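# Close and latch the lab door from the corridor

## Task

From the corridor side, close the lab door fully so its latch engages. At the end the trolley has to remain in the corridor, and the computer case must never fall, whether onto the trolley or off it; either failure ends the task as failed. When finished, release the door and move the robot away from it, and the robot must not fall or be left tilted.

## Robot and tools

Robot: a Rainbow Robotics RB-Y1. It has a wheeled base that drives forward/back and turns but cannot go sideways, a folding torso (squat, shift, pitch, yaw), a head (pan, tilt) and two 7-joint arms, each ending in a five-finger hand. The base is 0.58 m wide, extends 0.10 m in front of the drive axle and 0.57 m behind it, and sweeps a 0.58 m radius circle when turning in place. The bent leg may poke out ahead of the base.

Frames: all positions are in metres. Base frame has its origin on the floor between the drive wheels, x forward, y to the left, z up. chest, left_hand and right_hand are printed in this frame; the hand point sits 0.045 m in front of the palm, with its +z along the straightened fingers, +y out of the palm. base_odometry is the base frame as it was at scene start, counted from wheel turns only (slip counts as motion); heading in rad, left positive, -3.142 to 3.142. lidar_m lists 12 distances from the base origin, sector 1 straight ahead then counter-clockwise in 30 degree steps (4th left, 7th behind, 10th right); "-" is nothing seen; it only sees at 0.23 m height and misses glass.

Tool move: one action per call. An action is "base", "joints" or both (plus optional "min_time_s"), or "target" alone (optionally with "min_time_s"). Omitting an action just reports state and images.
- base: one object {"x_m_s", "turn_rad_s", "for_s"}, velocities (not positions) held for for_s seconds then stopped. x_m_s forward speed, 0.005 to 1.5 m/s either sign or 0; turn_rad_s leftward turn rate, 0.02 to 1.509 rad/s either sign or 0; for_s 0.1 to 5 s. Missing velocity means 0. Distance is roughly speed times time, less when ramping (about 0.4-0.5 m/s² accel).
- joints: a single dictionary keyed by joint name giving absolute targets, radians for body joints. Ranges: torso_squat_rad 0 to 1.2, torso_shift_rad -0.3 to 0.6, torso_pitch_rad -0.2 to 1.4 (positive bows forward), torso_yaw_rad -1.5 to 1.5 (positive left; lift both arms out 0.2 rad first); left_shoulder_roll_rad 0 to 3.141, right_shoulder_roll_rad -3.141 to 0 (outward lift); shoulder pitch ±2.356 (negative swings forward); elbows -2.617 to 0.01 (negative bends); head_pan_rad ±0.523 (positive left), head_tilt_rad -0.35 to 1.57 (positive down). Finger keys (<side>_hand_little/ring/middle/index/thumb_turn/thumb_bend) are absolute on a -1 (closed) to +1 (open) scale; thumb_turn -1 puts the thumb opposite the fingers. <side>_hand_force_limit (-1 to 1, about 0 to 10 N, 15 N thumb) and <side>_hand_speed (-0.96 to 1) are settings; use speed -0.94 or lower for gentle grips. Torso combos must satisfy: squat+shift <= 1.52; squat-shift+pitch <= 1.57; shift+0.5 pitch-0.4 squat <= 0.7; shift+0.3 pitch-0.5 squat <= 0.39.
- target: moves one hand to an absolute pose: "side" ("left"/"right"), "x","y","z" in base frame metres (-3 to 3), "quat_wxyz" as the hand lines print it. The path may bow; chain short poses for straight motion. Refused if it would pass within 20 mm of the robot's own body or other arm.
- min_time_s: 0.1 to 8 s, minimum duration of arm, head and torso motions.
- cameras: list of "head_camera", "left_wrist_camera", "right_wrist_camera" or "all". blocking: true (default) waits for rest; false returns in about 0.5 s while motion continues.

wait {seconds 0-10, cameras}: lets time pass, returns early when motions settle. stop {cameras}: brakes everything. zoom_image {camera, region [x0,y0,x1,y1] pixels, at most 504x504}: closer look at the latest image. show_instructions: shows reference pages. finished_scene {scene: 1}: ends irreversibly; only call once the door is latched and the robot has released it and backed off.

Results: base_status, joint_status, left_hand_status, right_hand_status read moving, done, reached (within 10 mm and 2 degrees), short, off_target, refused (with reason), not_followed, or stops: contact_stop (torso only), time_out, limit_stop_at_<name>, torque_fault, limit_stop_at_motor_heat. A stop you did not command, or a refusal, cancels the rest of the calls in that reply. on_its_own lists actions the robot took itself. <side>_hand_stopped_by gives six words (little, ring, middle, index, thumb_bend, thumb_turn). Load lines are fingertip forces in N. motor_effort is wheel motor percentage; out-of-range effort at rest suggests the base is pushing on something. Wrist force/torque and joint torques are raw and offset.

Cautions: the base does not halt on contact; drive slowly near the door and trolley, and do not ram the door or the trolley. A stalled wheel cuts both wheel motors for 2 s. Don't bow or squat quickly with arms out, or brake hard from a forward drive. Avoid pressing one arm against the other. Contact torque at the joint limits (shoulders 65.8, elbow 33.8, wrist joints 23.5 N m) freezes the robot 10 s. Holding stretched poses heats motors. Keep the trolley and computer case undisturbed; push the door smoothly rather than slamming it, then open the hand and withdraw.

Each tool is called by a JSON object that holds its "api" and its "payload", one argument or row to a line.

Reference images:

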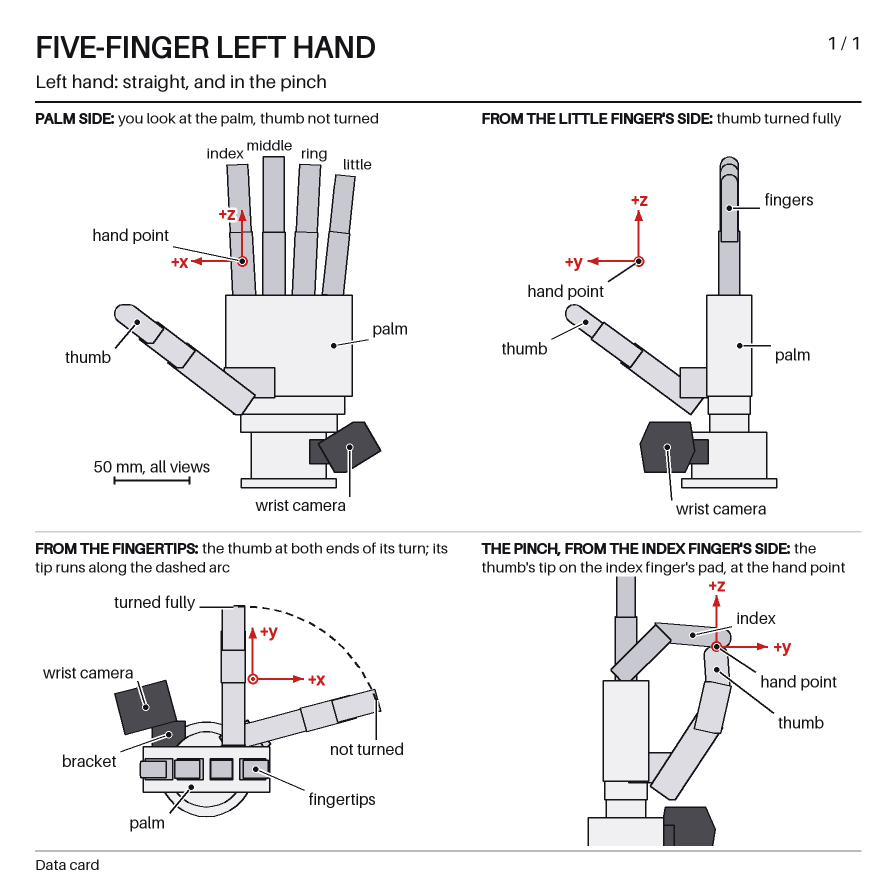

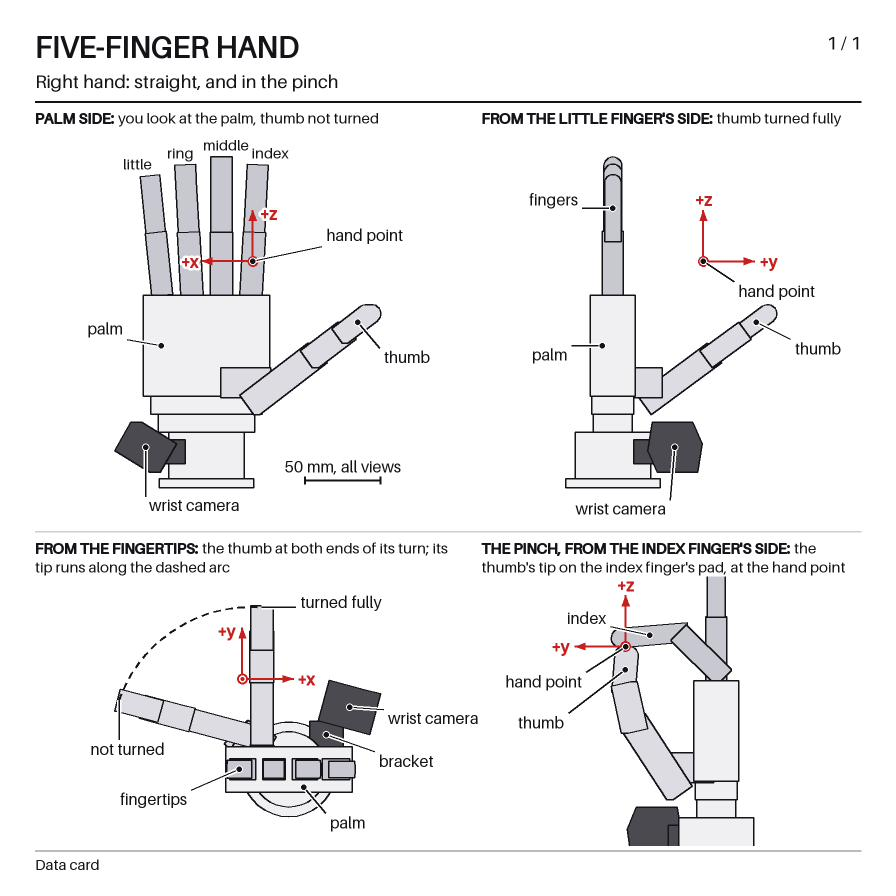

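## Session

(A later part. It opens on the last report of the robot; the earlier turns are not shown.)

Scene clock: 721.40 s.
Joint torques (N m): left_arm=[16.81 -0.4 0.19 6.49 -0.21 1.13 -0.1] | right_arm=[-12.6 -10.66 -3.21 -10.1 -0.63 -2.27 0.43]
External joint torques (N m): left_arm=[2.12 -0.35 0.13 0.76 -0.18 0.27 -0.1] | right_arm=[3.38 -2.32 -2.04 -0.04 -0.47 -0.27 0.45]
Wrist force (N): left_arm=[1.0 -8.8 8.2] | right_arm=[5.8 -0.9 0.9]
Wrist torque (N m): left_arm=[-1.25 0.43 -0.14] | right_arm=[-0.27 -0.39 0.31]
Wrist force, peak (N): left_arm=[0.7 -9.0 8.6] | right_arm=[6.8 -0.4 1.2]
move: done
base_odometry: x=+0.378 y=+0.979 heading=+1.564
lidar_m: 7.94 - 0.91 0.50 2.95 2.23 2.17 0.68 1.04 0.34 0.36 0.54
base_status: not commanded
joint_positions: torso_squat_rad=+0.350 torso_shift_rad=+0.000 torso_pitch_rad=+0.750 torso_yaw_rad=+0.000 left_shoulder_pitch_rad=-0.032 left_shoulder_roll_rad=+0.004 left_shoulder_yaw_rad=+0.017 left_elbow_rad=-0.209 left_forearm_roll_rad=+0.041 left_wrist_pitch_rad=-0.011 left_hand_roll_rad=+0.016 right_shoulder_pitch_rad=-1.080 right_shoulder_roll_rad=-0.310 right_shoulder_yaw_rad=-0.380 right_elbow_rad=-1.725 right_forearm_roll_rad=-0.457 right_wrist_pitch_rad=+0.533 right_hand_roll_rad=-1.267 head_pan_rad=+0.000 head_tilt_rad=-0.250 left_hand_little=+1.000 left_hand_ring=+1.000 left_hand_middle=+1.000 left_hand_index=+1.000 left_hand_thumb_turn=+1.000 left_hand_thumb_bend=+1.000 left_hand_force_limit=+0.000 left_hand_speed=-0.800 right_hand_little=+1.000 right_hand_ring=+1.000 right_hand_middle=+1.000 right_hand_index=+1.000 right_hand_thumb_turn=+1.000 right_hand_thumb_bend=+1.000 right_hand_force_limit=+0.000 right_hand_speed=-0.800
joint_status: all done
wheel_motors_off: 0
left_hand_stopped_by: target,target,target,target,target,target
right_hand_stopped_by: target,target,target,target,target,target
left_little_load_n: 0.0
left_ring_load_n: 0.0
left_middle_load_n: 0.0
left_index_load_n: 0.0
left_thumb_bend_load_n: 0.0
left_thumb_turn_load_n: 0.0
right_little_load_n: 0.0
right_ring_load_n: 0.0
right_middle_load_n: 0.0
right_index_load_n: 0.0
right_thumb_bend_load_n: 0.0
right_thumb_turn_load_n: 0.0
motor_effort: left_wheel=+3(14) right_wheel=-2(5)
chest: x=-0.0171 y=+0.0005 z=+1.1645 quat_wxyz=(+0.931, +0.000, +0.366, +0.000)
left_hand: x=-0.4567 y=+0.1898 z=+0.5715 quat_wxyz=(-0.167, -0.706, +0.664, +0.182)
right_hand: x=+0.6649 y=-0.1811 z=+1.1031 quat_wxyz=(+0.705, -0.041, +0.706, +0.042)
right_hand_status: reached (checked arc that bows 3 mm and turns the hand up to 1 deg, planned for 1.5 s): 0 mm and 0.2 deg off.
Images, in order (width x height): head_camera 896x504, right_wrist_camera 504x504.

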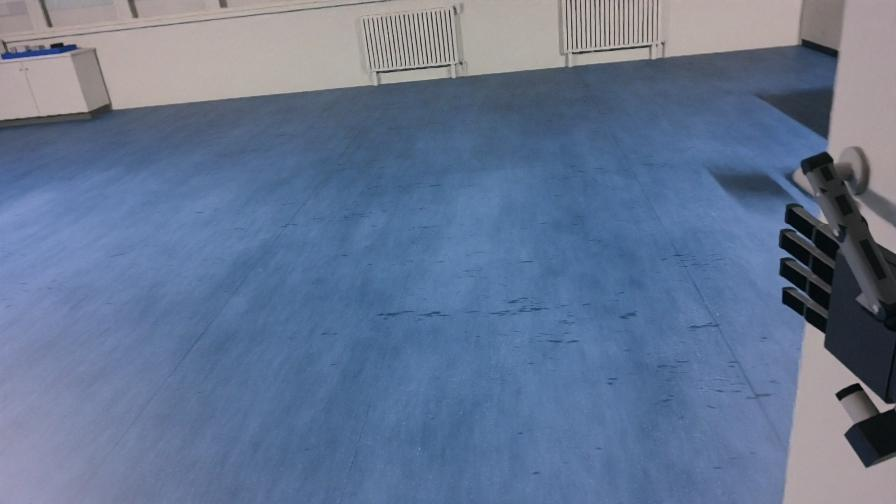

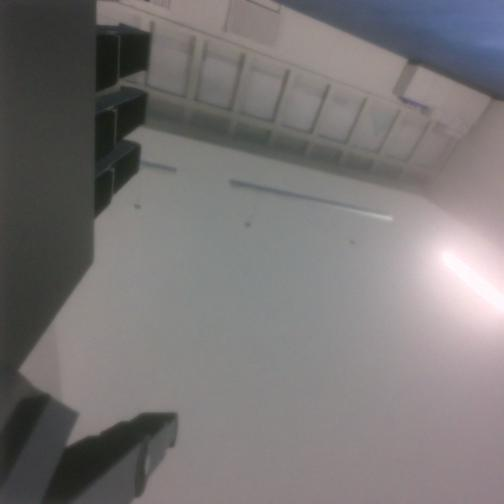

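{"api": "move", "payload": {
  "joints": {"right_shoulder_pitch_rad": -0.9, "right_shoulder_roll_rad": -0.02, "right_shoulder_yaw_rad": -0.1, "right_elbow_rad": -2.1, "right_forearm_roll_rad": -0.2, "right_wrist_pitch_rad": 0.5, "right_hand_roll_rad": -1.3, "torso_pitch_rad": 0.6},
  "min_time_s": 2
}}

{"api": "move", "payload": {
  "base": {"turn_rad_s": -0.3, "for_s": 0.8}
}}

{"api": "move", "payload": {
  "base": {"x_m_s": -0.2, "for_s": 2.0}
}}

{"api": "move", "payload": {
  "base": {"turn_rad_s": 0.3, "for_s": 0.8},
  "cameras": ["head_camera"]
}}

Scene clock: 735.47 s.
Joint torques (N m): left_arm=[12.93 -0.03 0.49 5.11 -0.18 0.51 0.22] | right_arm=[-11.54 0.02 1.98 -9.76 -0.14 -2.18 -0.32]
External joint torques (N m): left_arm=[1.4 -0.04 0.44 0.63 -0.16 -0.08 0.22] | right_arm=[2.99 0.88 1.27 -0.86 -0.07 -0.24 -0.3]
Wrist force (N): left_arm=[0.8 -7.9 8.7] | right_arm=[5.9 0.4 -1.1]
Wrist torque (N m): left_arm=[-1.20 0.46 -0.17] | right_arm=[0.03 -0.36 0.18]
Wrist force, peak (N): left_arm=[1.2 -9.1 8.5] | right_arm=[6.8 -0.9 1.0]
move: done
base_odometry: x=+0.378 y=+0.979 heading=+1.564
lidar_m: 7.94 - 0.91 0.50 2.94 2.24 2.17 0.68 1.03 0.36 0.36 0.69
base_status: not commanded
joint_positions: torso_squat_rad=+0.350 torso_shift_rad=+0.000 torso_pitch_rad=+0.600 torso_yaw_rad=+0.000 left_shoulder_pitch_rad=-0.032 left_shoulder_roll_rad=+0.004 left_shoulder_yaw_rad=+0.017 left_elbow_rad=-0.209 left_forearm_roll_rad=+0.041 left_wrist_pitch_rad=-0.011 left_hand_roll_rad=+0.016 right_shoulder_pitch_rad=-0.900 right_shoulder_roll_rad=-0.020 right_shoulder_yaw_rad=-0.100 right_elbow_rad=-2.100 right_forearm_roll_rad=-0.200 right_wrist_pitch_rad=+0.500 right_hand_roll_rad=-1.300 head_pan_rad=+0.000 head_tilt_rad=-0.250 left_hand_little=+1.000 left_hand_ring=+1.000 left_hand_middle=+1.000 left_hand_index=+1.000 left_hand_thumb_turn=+1.000 left_hand_thumb_bend=+1.000 left_hand_force_limit=+0.000 left_hand_speed=-0.800 right_hand_little=+1.000 right_hand_ring=+1.000 right_hand_middle=+1.000 right_hand_index=+1.000 right_hand_thumb_turn=+1.000 right_hand_thumb_bend=+1.000 right_hand_force_limit=+0.000 right_hand_speed=-0.800
joint_status: all done
wheel_motors_off: 0
left_hand_stopped_by: target,target,target,target,target,target
right_hand_stopped_by: target,target,target,target,target,target
left_little_load_n: 0.0
left_ring_load_n: 0.0
left_middle_load_n: 0.0
left_index_load_n: 0.0
left_thumb_bend_load_n: 0.0
left_thumb_turn_load_n: 0.0
right_little_load_n: 0.0
right_ring_load_n: 0.0
right_middle_load_n: 0.0
right_index_load_n: 0.0
right_thumb_bend_load_n: 0.0
right_thumb_turn_load_n: -0.5
motor_effort: left_wheel=+2(3) right_wheel=+1(2)
chest: x=-0.0532 y=+0.0005 z=+1.1934 quat_wxyz=(+0.955, +0.000, +0.296, +0.000)
left_hand: x=-0.3994 y=+0.1898 z=+0.5415 quat_wxyz=(-0.117, -0.717, +0.675, +0.128)
right_hand: x=+0.5184 y=-0.0270 z=+1.2661 quat_wxyz=(+0.799, -0.100, +0.586, +0.084)
pictures: none

Scene clock: 737.17 s.
Joint torques (N m): left_arm=[12.76 -0.62 0.33 5.07 -0.08 0.67 0.09] | right_arm=[-11.59 0.09 1.6 -9.64 -0.06 -1.93 -0.42]
External joint torques (N m): left_arm=[1.23 -0.63 0.28 0.59 -0.06 0.07 0.09] | right_arm=[2.94 0.95 0.89 -0.74 0.01 0.02 -0.4]
Wrist force (N): left_arm=[0.6 -8.2 8.6] | right_arm=[5.5 -0.4 -0.5]
Wrist torque (N m): left_arm=[-1.26 0.49 -0.18] | right_arm=[-0.19 -0.32 0.09]
Wrist force, peak (N): left_arm=[0.8 -8.1 9.0] | right_arm=[6.4 0.0 -0.7]
move: done
base_odometry: x=+0.378 y=+0.979 heading=+1.324
lidar_m: 7.11 7.96 1.02 0.49 0.52 2.43 2.16 1.10 0.67 0.38 0.36 0.48
base_status: done (sent for 0.8 of 0.8 s)
joint_positions: torso_squat_rad=+0.350 torso_shift_rad=+0.000 torso_pitch_rad=+0.600 torso_yaw_rad=+0.000 left_shoulder_pitch_rad=-0.032 left_shoulder_roll_rad=+0.004 left_shoulder_yaw_rad=+0.017 left_elbow_rad=-0.209 left_forearm_roll_rad=+0.041 left_wrist_pitch_rad=-0.011 left_hand_roll_rad=+0.016 right_shoulder_pitch_rad=-0.900 right_shoulder_roll_rad=-0.020 right_shoulder_yaw_rad=-0.100 right_elbow_rad=-2.100 right_forearm_roll_rad=-0.200 right_wrist_pitch_rad=+0.500 right_hand_roll_rad=-1.300 head_pan_rad=+0.000 head_tilt_rad=-0.250 left_hand_little=+1.000 left_hand_ring=+1.000 left_hand_middle=+1.000 left_hand_index=+1.000 left_hand_thumb_turn=+1.000 left_hand_thumb_bend=+1.000 left_hand_force_limit=+0.000 left_hand_speed=-0.800 right_hand_little=+1.000 right_hand_ring=+1.000 right_hand_middle=+1.000 right_hand_index=+1.000 right_hand_thumb_turn=+1.000 right_hand_thumb_bend=+1.000 right_hand_force_limit=+0.000 right_hand_speed=-0.800
joint_status: not commanded
wheel_motors_off: 0
left_hand_stopped_by: target,target,target,target,target,target
right_hand_stopped_by: target,target,target,target,target,target
left_little_load_n: 0.0
left_ring_load_n: 0.0
left_middle_load_n: 0.0
left_index_load_n: 0.0
left_thumb_bend_load_n: 0.0
left_thumb_turn_load_n: 0.0
right_little_load_n: 0.0
right_ring_load_n: 0.0
right_middle_load_n: 0.0
right_index_load_n: 0.0
right_thumb_bend_load_n: 0.0
right_thumb_turn_load_n: -0.5
motor_effort: left_wheel=+6(26) right_wheel=-1(16)
chest: x=-0.0532 y=+0.0005 z=+1.1934 quat_wxyz=(+0.955, +0.000, +0.296, +0.000)
left_hand: x=-0.3994 y=+0.1898 z=+0.5415 quat_wxyz=(-0.117, -0.717, +0.675, +0.128)
right_hand: x=+0.5184 y=-0.0270 z=+1.2661 quat_wxyz=(+0.799, -0.100, +0.586, +0.084)
pictures: none

Scene clock: 740.10 s.
Joint torques (N m): left_arm=[12.65 0.09 0.37 5.29 0.19 0.66 0.18] | right_arm=[-11.99 -0.3 1.54 -9.11 -0.09 -1.8 -0.37]
External joint torques (N m): left_arm=[1.13 0.08 0.32 0.82 0.21 0.06 0.18] | right_arm=[2.54 0.56 0.83 -0.21 -0.02 0.15 -0.35]
Wrist force (N): left_arm=[0.9 -8.2 8.5] | right_arm=[5.7 0.2 -0.9]
Wrist torque (N m): left_arm=[-1.24 0.44 -0.16] | right_arm=[-0.05 -0.32 0.19]
Wrist force, peak (N): left_arm=[0.9 -8.4 8.7] | right_arm=[6.8 -0.1 -0.7]
move: done
base_odometry: x=+0.281 y=+0.591 heading=+1.324
lidar_m: 1.47 - 0.53 0.76 3.20 1.99 1.78 1.80 0.79 0.53 0.56 0.57
base_status: done (sent for 2 of 2 s)
joint_positions: torso_squat_rad=+0.350 torso_shift_rad=+0.000 torso_pitch_rad=+0.600 torso_yaw_rad=+0.000 left_shoulder_pitch_rad=-0.032 left_shoulder_roll_rad=+0.004 left_shoulder_yaw_rad=+0.017 left_elbow_rad=-0.209 left_forearm_roll_rad=+0.041 left_wrist_pitch_rad=-0.011 left_hand_roll_rad=+0.016 right_shoulder_pitch_rad=-0.900 right_shoulder_roll_rad=-0.020 right_shoulder_yaw_rad=-0.100 right_elbow_rad=-2.100 right_forearm_roll_rad=-0.200 right_wrist_pitch_rad=+0.500 right_hand_roll_rad=-1.300 head_pan_rad=+0.000 head_tilt_rad=-0.250 left_hand_little=+1.000 left_hand_ring=+1.000 left_hand_middle=+1.000 left_hand_index=+1.000 left_hand_thumb_turn=+1.000 left_hand_thumb_bend=+1.000 left_hand_force_limit=+0.000 left_hand_speed=-0.800 right_hand_little=+1.000 right_hand_ring=+1.000 right_hand_middle=+1.000 right_hand_index=+1.000 right_hand_thumb_turn=+1.000 right_hand_thumb_bend=+1.000 right_hand_force_limit=+0.000 right_hand_speed=-0.800
joint_status: not commanded
wheel_motors_off: 0
left_hand_stopped_by: target,target,target,target,target,target
right_hand_stopped_by: target,target,target,target,target,target
left_little_load_n: 0.0
left_ring_load_n: 0.0
left_middle_load_n: 0.0
left_index_load_n: 0.0
left_thumb_bend_load_n: 0.0
left_thumb_turn_load_n: 0.0
right_little_load_n: 0.0
right_ring_load_n: 0.0
right_middle_load_n: 0.0
right_index_load_n: 0.0
right_thumb_bend_load_n: -0.5
right_thumb_turn_load_n: 0.0
motor_effort: left_wheel=+2(28) right_wheel=+2(20)
chest: x=-0.0534 y=+0.0005 z=+1.1935 quat_wxyz=(+0.955, +0.000, +0.295, +0.000)
left_hand: x=-0.3994 y=+0.1898 z=+0.5415 quat_wxyz=(-0.117, -0.717, +0.675, +0.128)
right_hand: x=+0.5182 y=-0.0271 z=+1.2663 quat_wxyz=(+0.800, -0.100, +0.586, +0.084)
pictures: none

Scene clock: 741.80 s.
Joint torques (N m): left_arm=[12.25 -0.52 0.47 4.92 -0.16 0.65 0] | right_arm=[-12.13 -0.13 1.82 -9.5 -0.19 -1.94 -0.39]
External joint torques (N m): left_arm=[0.73 -0.54 0.41 0.45 -0.14 0.05 0.01] | right_arm=[2.41 0.72 1.11 -0.6 -0.12 0.01 -0.37]
Wrist force (N): left_arm=[0.7 -7.8 8.7] | right_arm=[5.8 0.3 -0.8]
Wrist torque (N m): left_arm=[-1.18 0.47 -0.19] | right_arm=[-0.09 -0.36 0.18]
Wrist force, peak (N): left_arm=[1.0 -8.4 8.7] | right_arm=[6.4 -0.2 -0.7]
move: done
base_odometry: x=+0.281 y=+0.591 heading=+1.564
lidar_m: - 0.56 0.54 1.63 2.42 1.84 1.78 0.80 0.52 1.07 0.55 0.65
base_status: done (sent for 0.8 of 0.8 s)
joint_positions: torso_squat_rad=+0.350 torso_shift_rad=+0.000 torso_pitch_rad=+0.600 torso_yaw_rad=+0.000 left_shoulder_pitch_rad=-0.032 left_shoulder_roll_rad=+0.004 left_shoulder_yaw_rad=+0.017 left_elbow_rad=-0.209 left_forearm_roll_rad=+0.041 left_wrist_pitch_rad=-0.011 left_hand_roll_rad=+0.016 right_shoulder_pitch_rad=-0.900 right_shoulder_roll_rad=-0.020 right_shoulder_yaw_rad=-0.100 right_elbow_rad=-2.100 right_forearm_roll_rad=-0.200 right_wrist_pitch_rad=+0.500 right_hand_roll_rad=-1.300 head_pan_rad=+0.000 head_tilt_rad=-0.250 left_hand_little=+1.000 left_hand_ring=+1.000 left_hand_middle=+1.000 left_hand_index=+1.000 left_hand_thumb_turn=+1.000 left_hand_thumb_bend=+1.000 left_hand_force_limit=+0.000 left_hand_speed=-0.800 right_hand_little=+1.000 right_hand_ring=+1.000 right_hand_middle=+1.000 right_hand_index=+1.000 right_hand_thumb_turn=+1.000 right_hand_thumb_bend=+1.000 right_hand_force_limit=+0.000 right_hand_speed=-0.800
joint_status: not commanded
wheel_motors_off: 0
left_hand_stopped_by: target,target,target,target,target,target
right_hand_stopped_by: target,target,target,target,target,target
left_little_load_n: 0.0
left_ring_load_n: 0.0
left_middle_load_n: 0.0
left_index_load_n: 0.0
left_thumb_bend_load_n: 0.0
left_thumb_turn_load_n: 0.0
right_little_load_n: 0.0
right_ring_load_n: 0.0
right_middle_load_n: 0.0
right_index_load_n: 0.0
right_thumb_bend_load_n: 0.0
right_thumb_turn_load_n: 0.0
motor_effort: left_wheel=+0(23) right_wheel=+4(18)
chest: x=-0.0534 y=+0.0005 z=+1.1935 quat_wxyz=(+0.955, +0.000, +0.295, +0.000)
left_hand: x=-0.3994 y=+0.1898 z=+0.5415 quat_wxyz=(-0.117, -0.717, +0.675, +0.128)
right_hand: x=+0.5182 y=-0.0271 z=+1.2663 quat_wxyz=(+0.800, -0.100, +0.586, +0.084)
Images, in order (width x height): head_camera 896x504.

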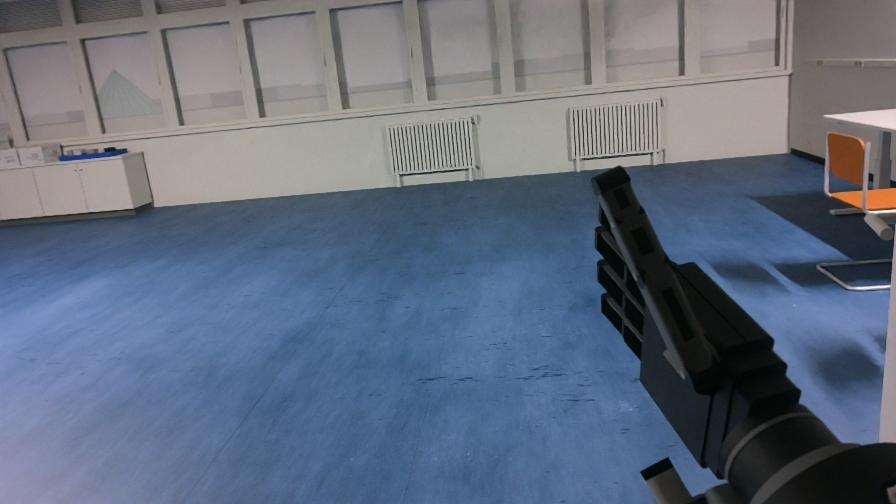

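{"api": "move", "payload": {
  "base": {"x_m_s": 0.25, "for_s": 2.84},
  "joints": {"head_pan_rad": -0.45},
  "cameras": ["head_camera"]
}}

Scene clock: 751.27 s.
Joint torques (N m): left_arm=[12.94 -0.51 0.28 4.72 -0.16 0.57 -0.03] | right_arm=[-12.21 -0.19 1.61 -9.51 -0.09 -2.02 -0.45]
External joint torques (N m): left_arm=[1.41 -0.53 0.23 0.25 -0.13 -0.03 -0.03] | right_arm=[2.32 0.66 0.9 -0.61 -0.02 -0.07 -0.43]
Wrist force (N): left_arm=[0.7 -7.9 8.7] | right_arm=[5.5 0.1 -0.6]
Wrist torque (N m): left_arm=[-1.23 0.48 -0.20] | right_arm=[-0.06 -0.29 0.16]
Wrist force, peak (N): left_arm=[0.8 -8.3 9.0] | right_arm=[6.4 -0.4 -0.6]
move: done
base_odometry: x=+0.286 y=+1.300 heading=+1.564
lidar_m: 7.61 - 1.12 0.72 0.45 2.56 2.49 0.99 0.48 0.49 0.58 4.30
base_status: done (sent for 2.83 of 2.83 s)
joint_positions: torso_squat_rad=+0.350 torso_shift_rad=+0.000 torso_pitch_rad=+0.600 torso_yaw_rad=+0.000 left_shoulder_pitch_rad=-0.032 left_shoulder_roll_rad=+0.004 left_shoulder_yaw_rad=+0.017 left_elbow_rad=-0.209 left_forearm_roll_rad=+0.041 left_wrist_pitch_rad=-0.011 left_hand_roll_rad=+0.016 right_shoulder_pitch_rad=-0.900 right_shoulder_roll_rad=-0.020 right_shoulder_yaw_rad=-0.100 right_elbow_rad=-2.100 right_forearm_roll_rad=-0.200 right_wrist_pitch_rad=+0.500 right_hand_roll_rad=-1.300 head_pan_rad=-0.450 head_tilt_rad=-0.250 left_hand_little=+1.000 left_hand_ring=+1.000 left_hand_middle=+1.000 left_hand_index=+1.000 left_hand_thumb_turn=+1.000 left_hand_thumb_bend=+1.000 left_hand_force_limit=+0.000 left_hand_speed=-0.800 right_hand_little=+1.000 right_hand_ring=+1.000 right_hand_middle=+1.000 right_hand_index=+1.000 right_hand_thumb_turn=+1.000 right_hand_thumb_bend=+1.000 right_hand_force_limit=+0.000 right_hand_speed=-0.800
joint_status: all done
wheel_motors_off: 0
left_hand_stopped_by: target,target,target,target,target,target
right_hand_stopped_by: target,target,target,target,target,target
left_little_load_n: 0.0
left_ring_load_n: 0.0
left_middle_load_n: 0.0
left_index_load_n: 0.0
left_thumb_bend_load_n: 0.0
left_thumb_turn_load_n: 0.0
right_little_load_n: 0.0
right_ring_load_n: 0.0
right_middle_load_n: 0.0
right_index_load_n: 0.0
right_thumb_bend_load_n: 0.0
right_thumb_turn_load_n: 0.0
motor_effort: left_wheel=-1(26) right_wheel=+0(24)
chest: x=-0.0532 y=+0.0005 z=+1.1934 quat_wxyz=(+0.955, +0.000, +0.296, +0.000)
left_hand: x=-0.3994 y=+0.1898 z=+0.5415 quat_wxyz=(-0.117, -0.717, +0.675, +0.129)
right_hand: x=+0.5184 y=-0.0271 z=+1.2660 quat_wxyz=(+0.799, -0.100, +0.586, +0.084)
Images, in order (width x height): head_camera 896x504.

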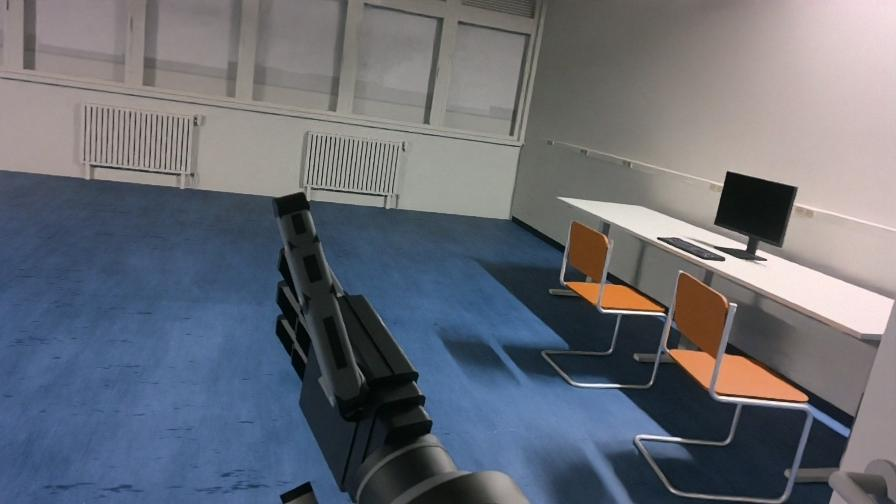

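{"api": "move", "payload": {
  "joints": {"right_shoulder_pitch_rad": -0.38, "right_shoulder_roll_rad": -0.40, "right_shoulder_yaw_rad": -1.05, "right_elbow_rad": -1.8, "right_forearm_roll_rad": -1.0, "right_wrist_pitch_rad": 0.459, "right_hand_roll_rad": -0.963, "head_tilt_rad": 0.15, "head_pan_rad": -0.5},
  "min_time_s": 3,
  "cameras": ["head_camera", "right_wrist_camera"]
}}

Scene clock: 783.07 s.
Joint torques (N m): left_arm=[13.2 -1.07 0.36 5.41 -0.03 0.53 -0.1] | right_arm=[0.25 -17.96 -6.77 -9.67 -0.43 -1.97 0.2]
External joint torques (N m): left_arm=[1.67 -1.09 0.31 0.93 -0.01 -0.07 -0.1] | right_arm=[1.92 -2.46 -2.19 -0.13 -0.11 -0.17 0.22]
Wrist force (N): left_arm=[0.8 -7.7 8.5] | right_arm=[4.4 0.1 0.7]
Wrist torque (N m): left_arm=[-1.16 0.44 -0.19] | right_arm=[-0.15 -0.17 0.23]
Wrist force, peak (N): left_arm=[0.6 -8.2 8.8] | right_arm=[10.7 40.2 4.3]
move: done
base_odometry: x=+0.286 y=+1.300 heading=+1.564
lidar_m: 7.61 - 1.11 0.72 0.45 2.57 2.49 0.99 0.49 0.50 0.64 4.29
base_status: not commanded
joint_positions: torso_squat_rad=+0.350 torso_shift_rad=+0.000 torso_pitch_rad=+0.600 torso_yaw_rad=+0.000 left_shoulder_pitch_rad=-0.032 left_shoulder_roll_rad=+0.004 left_shoulder_yaw_rad=+0.017 left_elbow_rad=-0.209 left_forearm_roll_rad=+0.041 left_wrist_pitch_rad=-0.011 left_hand_roll_rad=+0.016 right_shoulder_pitch_rad=-0.380 right_shoulder_roll_rad=-0.400 right_shoulder_yaw_rad=-1.050 right_elbow_rad=-1.800 right_forearm_roll_rad=-1.000 right_wrist_pitch_rad=+0.459 right_hand_roll_rad=-0.963 head_pan_rad=-0.500 head_tilt_rad=+0.150 left_hand_little=+1.000 left_hand_ring=+1.000 left_hand_middle=+1.000 left_hand_index=+1.000 left_hand_thumb_turn=+1.000 left_hand_thumb_bend=+1.000 left_hand_force_limit=+0.000 left_hand_speed=-0.800 right_hand_little=+1.000 right_hand_ring=+1.000 right_hand_middle=+1.000 right_hand_index=+1.000 right_hand_thumb_turn=+1.000 right_hand_thumb_bend=+1.000 right_hand_force_limit=+0.000 right_hand_speed=-0.800
joint_status: all done
wheel_motors_off: 0
left_hand_stopped_by: target,target,target,target,target,target
right_hand_stopped_by: target,target,target,target,target,target
left_little_load_n: 0.0
left_ring_load_n: 0.0
left_middle_load_n: 0.0
left_index_load_n: 0.0
left_thumb_bend_load_n: 0.0
left_thumb_turn_load_n: 0.0
right_little_load_n: 0.0
right_ring_load_n: 0.0
right_middle_load_n: 0.0
right_index_load_n: 0.0
right_thumb_bend_load_n: 0.0
right_thumb_turn_load_n: 0.0
motor_effort: left_wheel=+1(14) right_wheel=+0(15)
chest: x=-0.0532 y=+0.0005 z=+1.1934 quat_wxyz=(+0.955, +0.000, +0.296, +0.000)
left_hand: x=-0.3994 y=+0.1898 z=+0.5415 quat_wxyz=(-0.117, -0.717, +0.675, +0.129)
right_hand: x=+0.4089 y=-0.6009 z=+1.1053 quat_wxyz=(+0.676, +0.155, +0.693, -0.197)
Images, in order (width x height): head_camera 896x504, right_wrist_camera 504x504.

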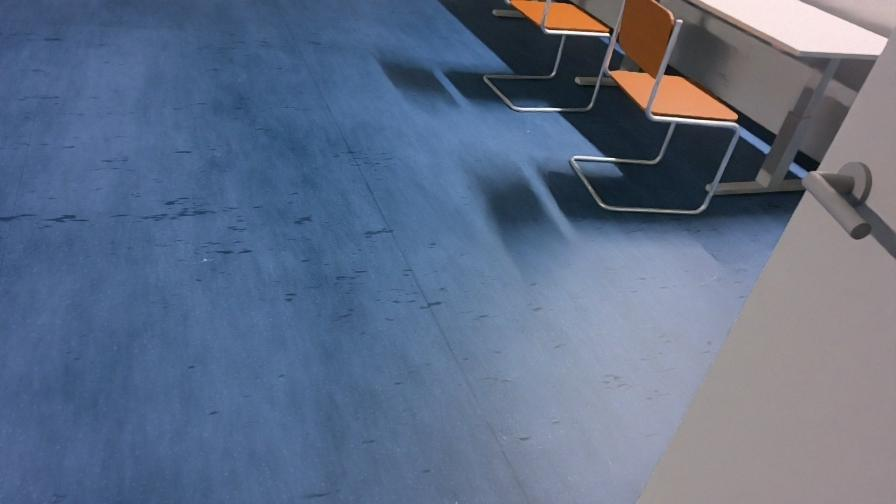

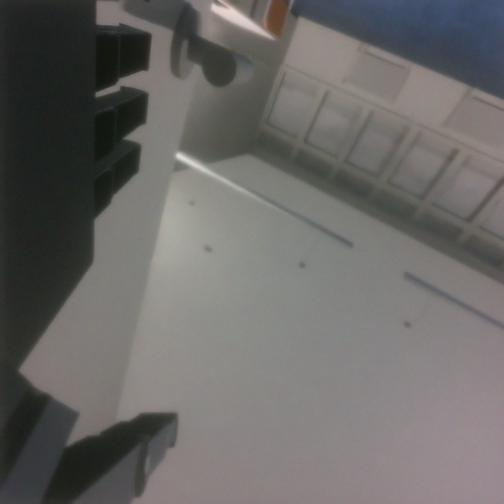

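{"api": "zoom_image", "payload": {
  "camera": "right_wrist_camera",
  "region": [60, 0, 310, 250]
}}

Scaled by 2.016 from the camera's image (finer frame: 720x720).

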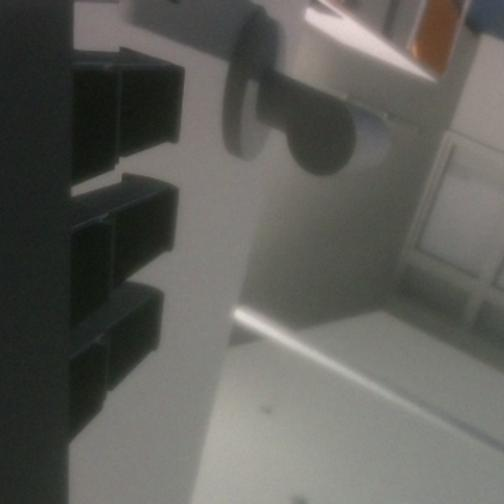

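{"api": "move", "payload": {
  "target": {"side": "right", "x": 0.445, "y": -0.620, "z": 1.105, "quat_wxyz": [0.6851, 0.1749, 0.6851, -0.1749]},
  "min_time_s": 1.5,
  "cameras": ["right_wrist_camera"]
}}

{"api": "zoom_image", "payload": {
  "camera": "right_wrist_camera",
  "region": [60, 0, 310, 250]
}}

Scene clock: 792.93 s.
Joint torques (N m): left_arm=[12.68 -0.47 -0.17 5.61 0.02 0.77 -0.11] | right_arm=[-4.15 -19.89 -2.67 -10.03 -0.73 -1.73 0.05]
External joint torques (N m): left_arm=[1.15 -0.49 -0.22 1.14 0.04 0.17 -0.11] | right_arm=[-0.49 -2.51 1.54 -0.24 -0.4 -0.02 0.07]
Wrist force (N): left_arm=[0.9 -8.0 8.6] | right_arm=[4.6 -0.7 1.1]
Wrist torque (N m): left_arm=[-1.21 0.45 -0.17] | right_arm=[-0.29 -0.18 0.19]
Wrist force, peak (N): left_arm=[1.0 -8.2 8.8] | right_arm=[5.3 0.1 1.0]
move: done
base_odometry: x=+0.286 y=+1.300 heading=+1.564
lidar_m: 7.63 - 1.12 0.71 0.45 2.56 2.49 0.98 0.49 0.50 0.62 4.28
base_status: not commanded
joint_positions: torso_squat_rad=+0.350 torso_shift_rad=+0.000 torso_pitch_rad=+0.600 torso_yaw_rad=+0.000 left_shoulder_pitch_rad=-0.032 left_shoulder_roll_rad=+0.004 left_shoulder_yaw_rad=+0.017 left_elbow_rad=-0.209 left_forearm_roll_rad=+0.041 left_wrist_pitch_rad=-0.011 left_hand_roll_rad=+0.016 right_shoulder_pitch_rad=-0.482 right_shoulder_roll_rad=-0.488 right_shoulder_yaw_rad=-1.015 right_elbow_rad=-1.624 right_forearm_roll_rad=-1.028 right_wrist_pitch_rad=+0.412 right_hand_roll_rad=-0.948 head_pan_rad=-0.500 head_tilt_rad=+0.150 left_hand_little=+1.000 left_hand_ring=+1.000 left_hand_middle=+1.000 left_hand_index=+1.000 left_hand_thumb_turn=+1.000 left_hand_thumb_bend=+1.000 left_hand_force_limit=+0.000 left_hand_speed=-0.800 right_hand_little=+1.000 right_hand_ring=+1.000 right_hand_middle=+1.000 right_hand_index=+1.000 right_hand_thumb_turn=+1.000 right_hand_thumb_bend=+1.000 right_hand_force_limit=+0.000 right_hand_speed=-0.800
joint_status: all done
wheel_motors_off: 0
left_hand_stopped_by: target,target,target,target,target,target
right_hand_stopped_by: target,target,target,target,target,target
left_little_load_n: 0.0
left_ring_load_n: 0.0
left_middle_load_n: 0.0
left_index_load_n: 0.0
left_thumb_bend_load_n: 0.0
left_thumb_turn_load_n: 0.0
right_little_load_n: 0.0
right_ring_load_n: 0.0
right_middle_load_n: 0.0
right_index_load_n: 0.0
right_thumb_bend_load_n: 0.0
right_thumb_turn_load_n: 0.0
motor_effort: left_wheel=+2(3) right_wheel=+0(2)
chest: x=-0.0532 y=+0.0005 z=+1.1934 quat_wxyz=(+0.955, +0.000, +0.296, +0.000)
left_hand: x=-0.3994 y=+0.1898 z=+0.5415 quat_wxyz=(-0.117, -0.717, +0.675, +0.129)
right_hand: x=+0.4442 y=-0.6202 z=+1.1050 quat_wxyz=(+0.684, +0.176, +0.686, -0.176)
right_hand_status: reached (checked arc that bows 8 mm and turns the hand up to 4 deg, planned for 1.5 s): 1 mm and 0.2 deg off.
Images, in order (width x height): right_wrist_camera 504x504.

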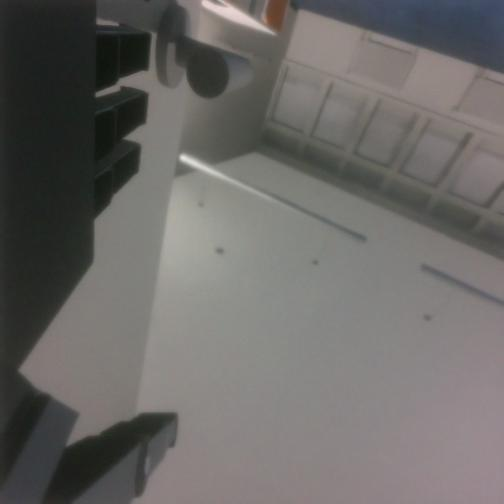

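Scaled by 2.016 from the camera's image (finer frame: 720x720).

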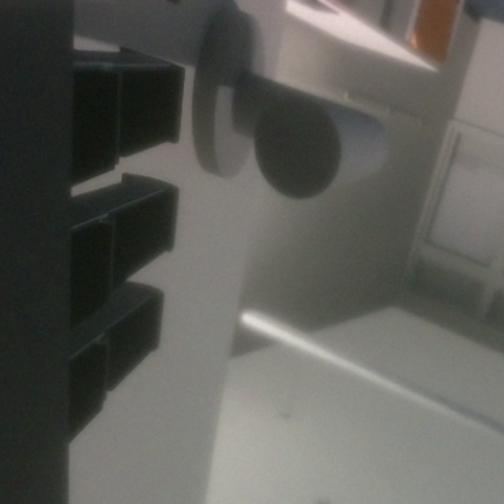

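{"api": "move", "payload": {
  "target": {"side": "right", "x": 0.486, "y": -0.641, "z": 1.105, "quat_wxyz": [0.6851, 0.1749, 0.6851, -0.1749]},
  "min_time_s": 1.5,
  "cameras": ["head_camera", "right_wrist_camera"]
}}

Scene clock: 797.30 s.
Joint torques (N m): left_arm=[13.77 -0.79 0.05 4.94 -0.09 0.7 -0.18] | right_arm=[-6.17 -21.53 -2.96 -9.76 -0.55 -1.68 0.15]
External joint torques (N m): left_arm=[2.24 -0.81 -0.01 0.47 -0.06 0.1 -0.18] | right_arm=[-0.37 -1.86 1.15 0.14 -0.23 -0.1 0.17]
Wrist force (N): left_arm=[0.9 -8.0 8.6] | right_arm=[4.5 -0.5 0.3]
Wrist torque (N m): left_arm=[-1.22 0.43 -0.17] | right_arm=[-0.21 -0.15 0.20]
Wrist force, peak (N): left_arm=[1.1 -8.3 8.9] | right_arm=[5.8 -0.8 0.2]
move: done
base_odometry: x=+0.286 y=+1.300 heading=+1.564
lidar_m: 7.63 - 1.12 0.72 0.45 2.55 2.47 0.99 0.49 0.49 0.63 4.30
base_status: not commanded
joint_positions: torso_squat_rad=+0.350 torso_shift_rad=+0.000 torso_pitch_rad=+0.600 torso_yaw_rad=+0.000 left_shoulder_pitch_rad=-0.032 left_shoulder_roll_rad=+0.004 left_shoulder_yaw_rad=+0.017 left_elbow_rad=-0.209 left_forearm_roll_rad=+0.041 left_wrist_pitch_rad=-0.011 left_hand_roll_rad=+0.016 right_shoulder_pitch_rad=-0.585 right_shoulder_roll_rad=-0.619 right_shoulder_yaw_rad=-0.950 right_elbow_rad=-1.398 right_forearm_roll_rad=-1.108 right_wrist_pitch_rad=+0.343 right_hand_roll_rad=-0.854 head_pan_rad=-0.500 head_tilt_rad=+0.150 left_hand_little=+1.000 left_hand_ring=+1.000 left_hand_middle=+1.000 left_hand_index=+1.000 left_hand_thumb_turn=+1.000 left_hand_thumb_bend=+1.000 left_hand_force_limit=+0.000 left_hand_speed=-0.800 right_hand_little=+1.000 right_hand_ring=+1.000 right_hand_middle=+1.000 right_hand_index=+1.000 right_hand_thumb_turn=+1.000 right_hand_thumb_bend=+1.000 right_hand_force_limit=+0.000 right_hand_speed=-0.800
joint_status: all done
wheel_motors_off: 0
left_hand_stopped_by: target,target,target,target,target,target
right_hand_stopped_by: target,target,target,target,target,target
left_little_load_n: 0.0
left_ring_load_n: 0.0
left_middle_load_n: 0.0
left_index_load_n: 0.0
left_thumb_bend_load_n: 0.0
left_thumb_turn_load_n: 0.0
right_little_load_n: 0.0
right_ring_load_n: 0.0
right_middle_load_n: 0.0
right_index_load_n: 0.0
right_thumb_bend_load_n: -0.5
right_thumb_turn_load_n: 0.0
motor_effort: left_wheel=+1(3) right_wheel=+0(3)
chest: x=-0.0532 y=+0.0005 z=+1.1934 quat_wxyz=(+0.955, +0.000, +0.296, +0.000)
left_hand: x=-0.3994 y=+0.1898 z=+0.5415 quat_wxyz=(-0.117, -0.717, +0.675, +0.128)
right_hand: x=+0.4857 y=-0.6412 z=+1.1049 quat_wxyz=(+0.684, +0.176, +0.685, -0.175)
right_hand_status: reached (checked arc that bows 10 mm and turns the hand up to 1 deg, planned for 1.5 s): 0 mm and 0.1 deg off.
Images, in order (width x height): head_camera 896x504, right_wrist_camera 504x504.

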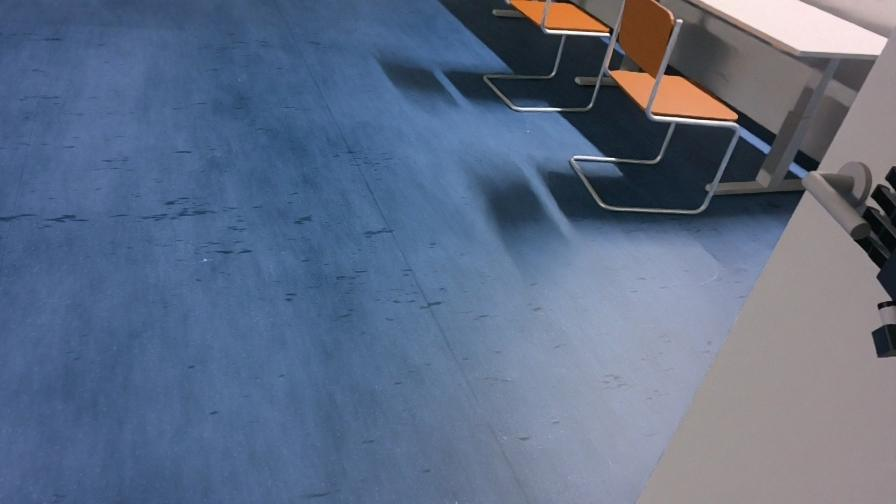

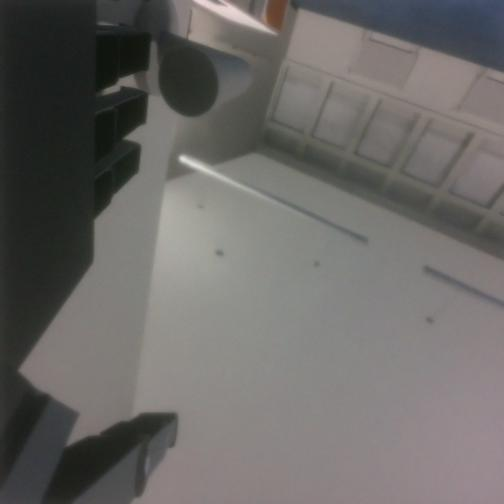

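{"api": "move", "payload": {
  "target": {"side": "right", "x": 0.499, "y": -0.463, "z": 1.105, "quat_wxyz": [0.7016, 0.0882, 0.7016, -0.0882]},
  "min_time_s": 3
}}

{"api": "move", "payload": {
  "target": {"side": "right", "x": 0.467, "y": -0.287, "z": 1.105, "quat_wxyz": [0.7071, 0, 0.7071, 0]},
  "min_time_s": 3,
  "cameras": ["head_camera", "right_wrist_camera"]
}}

Scene clock: 805.73 s.
Joint torques (N m): left_arm=[13.21 -0.02 0.48 5.21 -0.03 0.58 0.12] | right_arm=[-3.19 -13.03 -3.6 -9.81 -0.33 -1.55 -0.22]
External joint torques (N m): left_arm=[1.68 -0.04 0.43 0.74 -0.01 -0.02 0.12] | right_arm=[3.31 0.37 -0.36 0.09 0.07 0.18 -0.2]
Wrist force (N): left_arm=[0.8 -8.0 8.9] | right_arm=[4.4 -0.5 0.8]
Wrist torque (N m): left_arm=[-1.25 0.47 -0.17] | right_arm=[-0.23 -0.14 0.06]
Wrist force, peak (N): left_arm=[0.8 -8.2 8.8] | right_arm=[1.8 -12.6 3.2]
move: done
base_odometry: x=+0.286 y=+1.300 heading=+1.564
lidar_m: 7.63 - 1.12 0.72 0.45 2.56 2.48 0.99 0.47 0.46 0.51 0.80
base_status: not commanded
joint_positions: torso_squat_rad=+0.350 torso_shift_rad=+0.000 torso_pitch_rad=+0.600 torso_yaw_rad=+0.000 left_shoulder_pitch_rad=-0.032 left_shoulder_roll_rad=+0.004 left_shoulder_yaw_rad=+0.017 left_elbow_rad=-0.209 left_forearm_roll_rad=+0.041 left_wrist_pitch_rad=-0.011 left_hand_roll_rad=+0.016 right_shoulder_pitch_rad=-0.538 right_shoulder_roll_rad=-0.354 right_shoulder_yaw_rad=-0.821 right_elbow_rad=-1.830 right_forearm_roll_rad=-0.943 right_wrist_pitch_rad=+0.487 right_hand_roll_rad=-0.974 head_pan_rad=-0.500 head_tilt_rad=+0.150 left_hand_little=+1.000 left_hand_ring=+1.000 left_hand_middle=+1.000 left_hand_index=+1.000 left_hand_thumb_turn=+1.000 left_hand_thumb_bend=+1.000 left_hand_force_limit=+0.000 left_hand_speed=-0.800 right_hand_little=+1.000 right_hand_ring=+1.000 right_hand_middle=+1.000 right_hand_index=+1.000 right_hand_thumb_turn=+1.000 right_hand_thumb_bend=+1.000 right_hand_force_limit=+0.000 right_hand_speed=-0.800
joint_status: all done
wheel_motors_off: 0
left_hand_stopped_by: target,target,target,target,target,target
right_hand_stopped_by: target,target,target,target,target,target
left_little_load_n: 0.0
left_ring_load_n: 0.0
left_middle_load_n: 0.0
left_index_load_n: 0.0
left_thumb_bend_load_n: 0.0
left_thumb_turn_load_n: 0.0
right_little_load_n: 0.0
right_ring_load_n: 0.0
right_middle_load_n: 0.0
right_index_load_n: 0.0
right_thumb_bend_load_n: -0.5
right_thumb_turn_load_n: -0.5
motor_effort: left_wheel=+1(3) right_wheel=+0(3)
chest: x=-0.0533 y=+0.0005 z=+1.1934 quat_wxyz=(+0.955, +0.000, +0.296, +0.000)
left_hand: x=-0.3994 y=+0.1898 z=+0.5415 quat_wxyz=(-0.117, -0.717, +0.675, +0.128)
right_hand: x=+0.4989 y=-0.4635 z=+1.1052 quat_wxyz=(+0.703, +0.088, +0.700, -0.088)
right_hand_status: reached (checked arc that bows 23 mm and turns the hand up to 15 deg, planned for 3.0 s): 1 mm and 0.2 deg off.
pictures: none

Scene clock: 809.07 s.
Joint torques (N m): left_arm=[12.86 0.06 0.03 5.16 -0.04 0.67 0] | right_arm=[-2.75 -7.35 -2.82 -10.02 -0.5 -1.3 0.23]
External joint torques (N m): left_arm=[1.33 0.05 -0.02 0.68 -0.01 0.07 0] | right_arm=[2.88 -0.63 -0.98 -0.07 0.02 0.42 0.25]
Wrist force (N): left_arm=[0.8 -7.7 8.6] | right_arm=[4.8 -0.9 1.2]
Wrist torque (N m): left_arm=[-1.18 0.44 -0.19] | right_arm=[-0.32 -0.20 0.21]
Wrist force, peak (N): left_arm=[1.2 -8.3 8.9] | right_arm=[2.2 -15.1 3.4]
move: done
base_odometry: x=+0.286 y=+1.299 heading=+1.564
lidar_m: 7.64 - 1.12 0.72 0.46 2.57 2.48 1.00 0.44 0.40 0.43 0.56
base_status: not commanded
joint_positions: torso_squat_rad=+0.350 torso_shift_rad=+0.000 torso_pitch_rad=+0.600 torso_yaw_rad=+0.000 left_shoulder_pitch_rad=-0.032 left_shoulder_roll_rad=+0.004 left_shoulder_yaw_rad=+0.017 left_elbow_rad=-0.209 left_forearm_roll_rad=+0.041 left_wrist_pitch_rad=-0.011 left_hand_roll_rad=+0.016 right_shoulder_pitch_rad=-0.412 right_shoulder_roll_rad=-0.120 right_shoulder_yaw_rad=-0.599 right_elbow_rad=-2.180 right_forearm_roll_rad=-0.892 right_wrist_pitch_rad=+0.574 right_hand_roll_rad=-0.956 head_pan_rad=-0.500 head_tilt_rad=+0.150 left_hand_little=+1.000 left_hand_ring=+1.000 left_hand_middle=+1.000 left_hand_index=+1.000 left_hand_thumb_turn=+1.000 left_hand_thumb_bend=+1.000 left_hand_force_limit=+0.000 left_hand_speed=-0.800 right_hand_little=+1.000 right_hand_ring=+1.000 right_hand_middle=+1.000 right_hand_index=+1.000 right_hand_thumb_turn=+1.000 right_hand_thumb_bend=+1.000 right_hand_force_limit=+0.000 right_hand_speed=-0.800
joint_status: all done
wheel_motors_off: 0
left_hand_stopped_by: target,target,target,target,target,target
right_hand_stopped_by: target,target,target,target,target,target
left_little_load_n: 0.0
left_ring_load_n: 0.0
left_middle_load_n: 0.0
left_index_load_n: 0.0
left_thumb_bend_load_n: 0.0
left_thumb_turn_load_n: 0.0
right_little_load_n: 0.0
right_ring_load_n: 0.0
right_middle_load_n: 0.0
right_index_load_n: 0.0
right_thumb_bend_load_n: 0.0
right_thumb_turn_load_n: 0.0
motor_effort: left_wheel=+2(2) right_wheel=+2(3)
chest: x=-0.0533 y=+0.0006 z=+1.1934 quat_wxyz=(+0.955, +0.000, +0.296, +0.000)
left_hand: x=-0.3994 y=+0.1898 z=+0.5415 quat_wxyz=(-0.117, -0.717, +0.675, +0.128)
right_hand: x=+0.4671 y=-0.2876 z=+1.1054 quat_wxyz=(+0.709, -0.001, +0.705, +0.001)
right_hand_status: reached (checked arc that bows 21 mm and turns the hand up to 14 deg, planned for 3.0 s): 1 mm and 0.3 deg off.
Images, in order (width x height): head_camera 896x504, right_wrist_camera 504x504.

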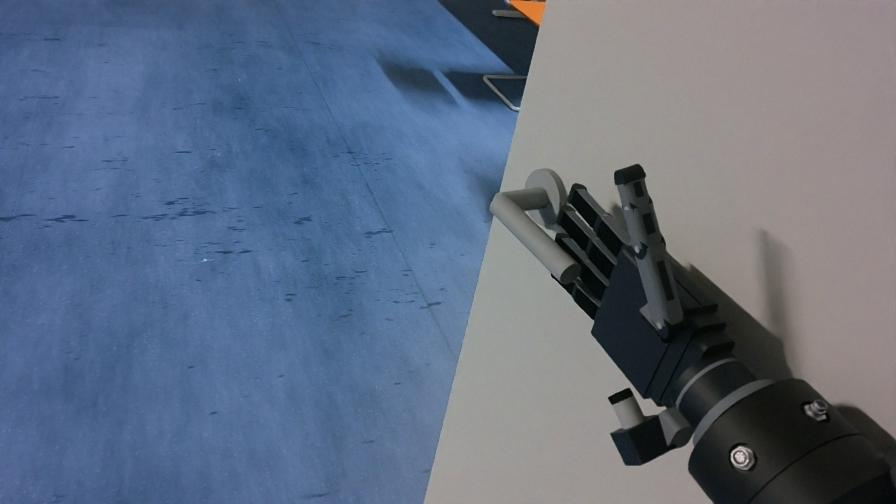

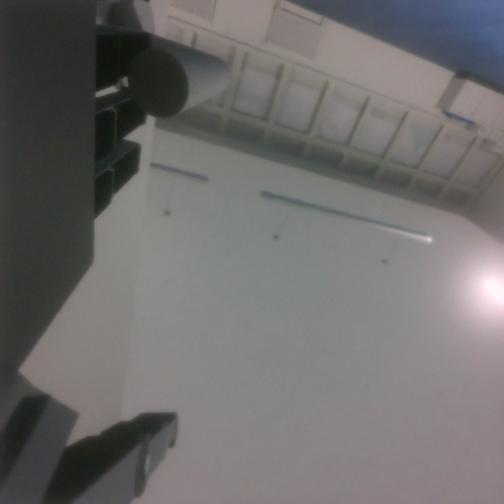

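{"api": "move", "payload": {
  "target": {"side": "right", "x": 0.408, "y": -0.149, "z": 1.105, "quat_wxyz": [0.7036, -0.0706, 0.7036, 0.0706]},
  "min_time_s": 3,
  "cameras": ["head_camera", "right_wrist_camera"]
}}

Scene clock: 817.90 s.
Joint torques (N m): left_arm=[13.09 0.09 -0.02 4.56 0.01 0.69 0.09] | right_arm=[-6.31 -0.46 3.78 -12.2 -1.36 -2.23 0.19]
External joint torques (N m): left_arm=[1.58 0.06 -0.07 0.1 0.03 0.09 0.09] | right_arm=[-3 1.22 4.39 -2 -0.84 -0.56 0.21]
Wrist force (N): left_arm=[0.6 -7.9 8.7] | right_arm=[8.2 -4.1 -18.5]
Wrist torque (N m): left_arm=[-1.20 0.49 -0.18] | right_arm=[0.82 0.60 0.28]
Wrist force, peak (N): left_arm=[1.1 -8.1 9.2] | right_arm=[7.7 -14.1 -61.4]
move: done
base_odometry: x=+0.286 y=+1.299 heading=+1.564
lidar_m: 7.62 - 1.12 0.72 0.45 2.57 2.49 0.99 0.42 0.35 0.34 0.41
base_status: not commanded
joint_positions: torso_squat_rad=+0.350 torso_shift_rad=+0.000 torso_pitch_rad=+0.599 torso_yaw_rad=+0.000 left_shoulder_pitch_rad=-0.032 left_shoulder_roll_rad=+0.004 left_shoulder_yaw_rad=+0.017 left_elbow_rad=-0.209 left_forearm_roll_rad=+0.041 left_wrist_pitch_rad=-0.011 left_hand_roll_rad=+0.016 right_shoulder_pitch_rad=-0.189 right_shoulder_roll_rad=+0.000 right_shoulder_yaw_rad=-0.268 right_elbow_rad=-2.416 right_forearm_roll_rad=-0.815 right_wrist_pitch_rad=+0.548 right_hand_roll_rad=-0.919 head_pan_rad=-0.500 head_tilt_rad=+0.150 left_hand_little=+1.000 left_hand_ring=+1.000 left_hand_middle=+1.000 left_hand_index=+1.000 left_hand_thumb_turn=+1.000 left_hand_thumb_bend=+1.000 left_hand_force_limit=+0.000 left_hand_speed=-0.800 right_hand_little=+1.000 right_hand_ring=+1.000 right_hand_middle=+1.000 right_hand_index=+1.000 right_hand_thumb_turn=+1.000 right_hand_thumb_bend=+1.000 right_hand_force_limit=+0.000 right_hand_speed=-0.800
joint_status: all done
wheel_motors_off: 0
left_hand_stopped_by: target,target,target,target,target,target
right_hand_stopped_by: target,target,target,target,target,target
left_little_load_n: 0.0
left_ring_load_n: 0.0
left_middle_load_n: 0.0
left_index_load_n: 0.0
left_thumb_bend_load_n: 0.0
left_thumb_turn_load_n: 0.0
right_little_load_n: 0.0
right_ring_load_n: 0.0
right_middle_load_n: 0.0
right_index_load_n: 0.0
right_thumb_bend_load_n: 0.0
right_thumb_turn_load_n: 0.0
motor_effort: left_wheel=+3(3) right_wheel=+7(16)
chest: x=-0.0537 y=+0.0002 z=+1.1935 quat_wxyz=(+0.955, +0.000, +0.295, +0.000)
left_hand: x=-0.3993 y=+0.1899 z=+0.5414 quat_wxyz=(-0.117, -0.717, +0.675, +0.128)
right_hand: x=+0.4074 y=-0.1503 z=+1.1049 quat_wxyz=(+0.704, -0.071, +0.703, +0.071)
right_hand_status: reached (checked arc that bows 10 mm and turns the hand up to 12 deg, planned for 3.0 s): 1 mm and 0.1 deg off.
Images, in order (width x height): head_camera 896x504, right_wrist_camera 504x504.

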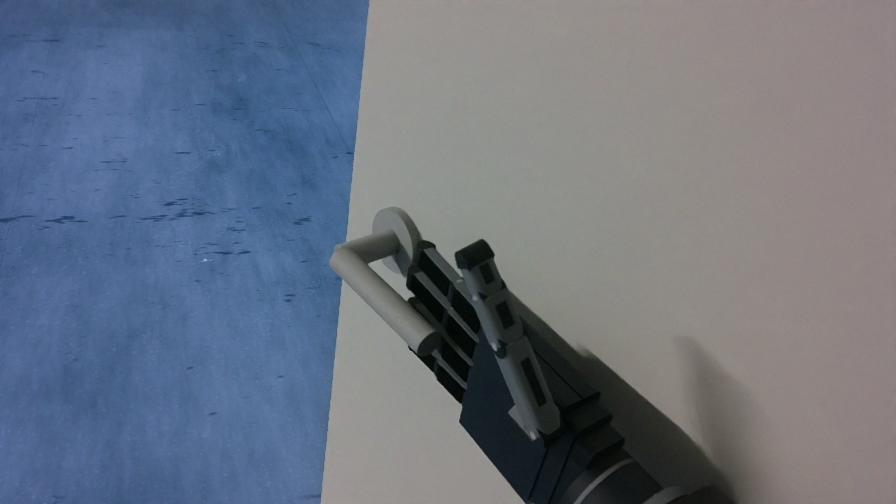

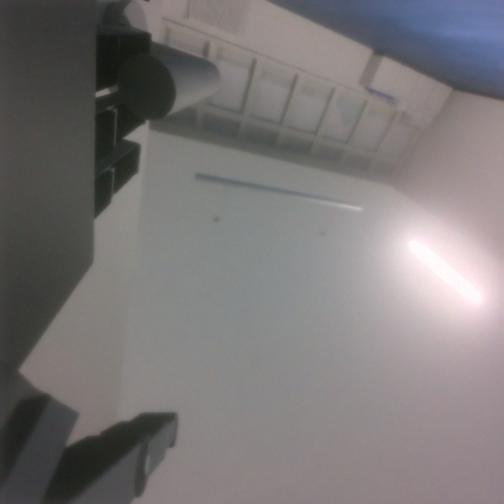

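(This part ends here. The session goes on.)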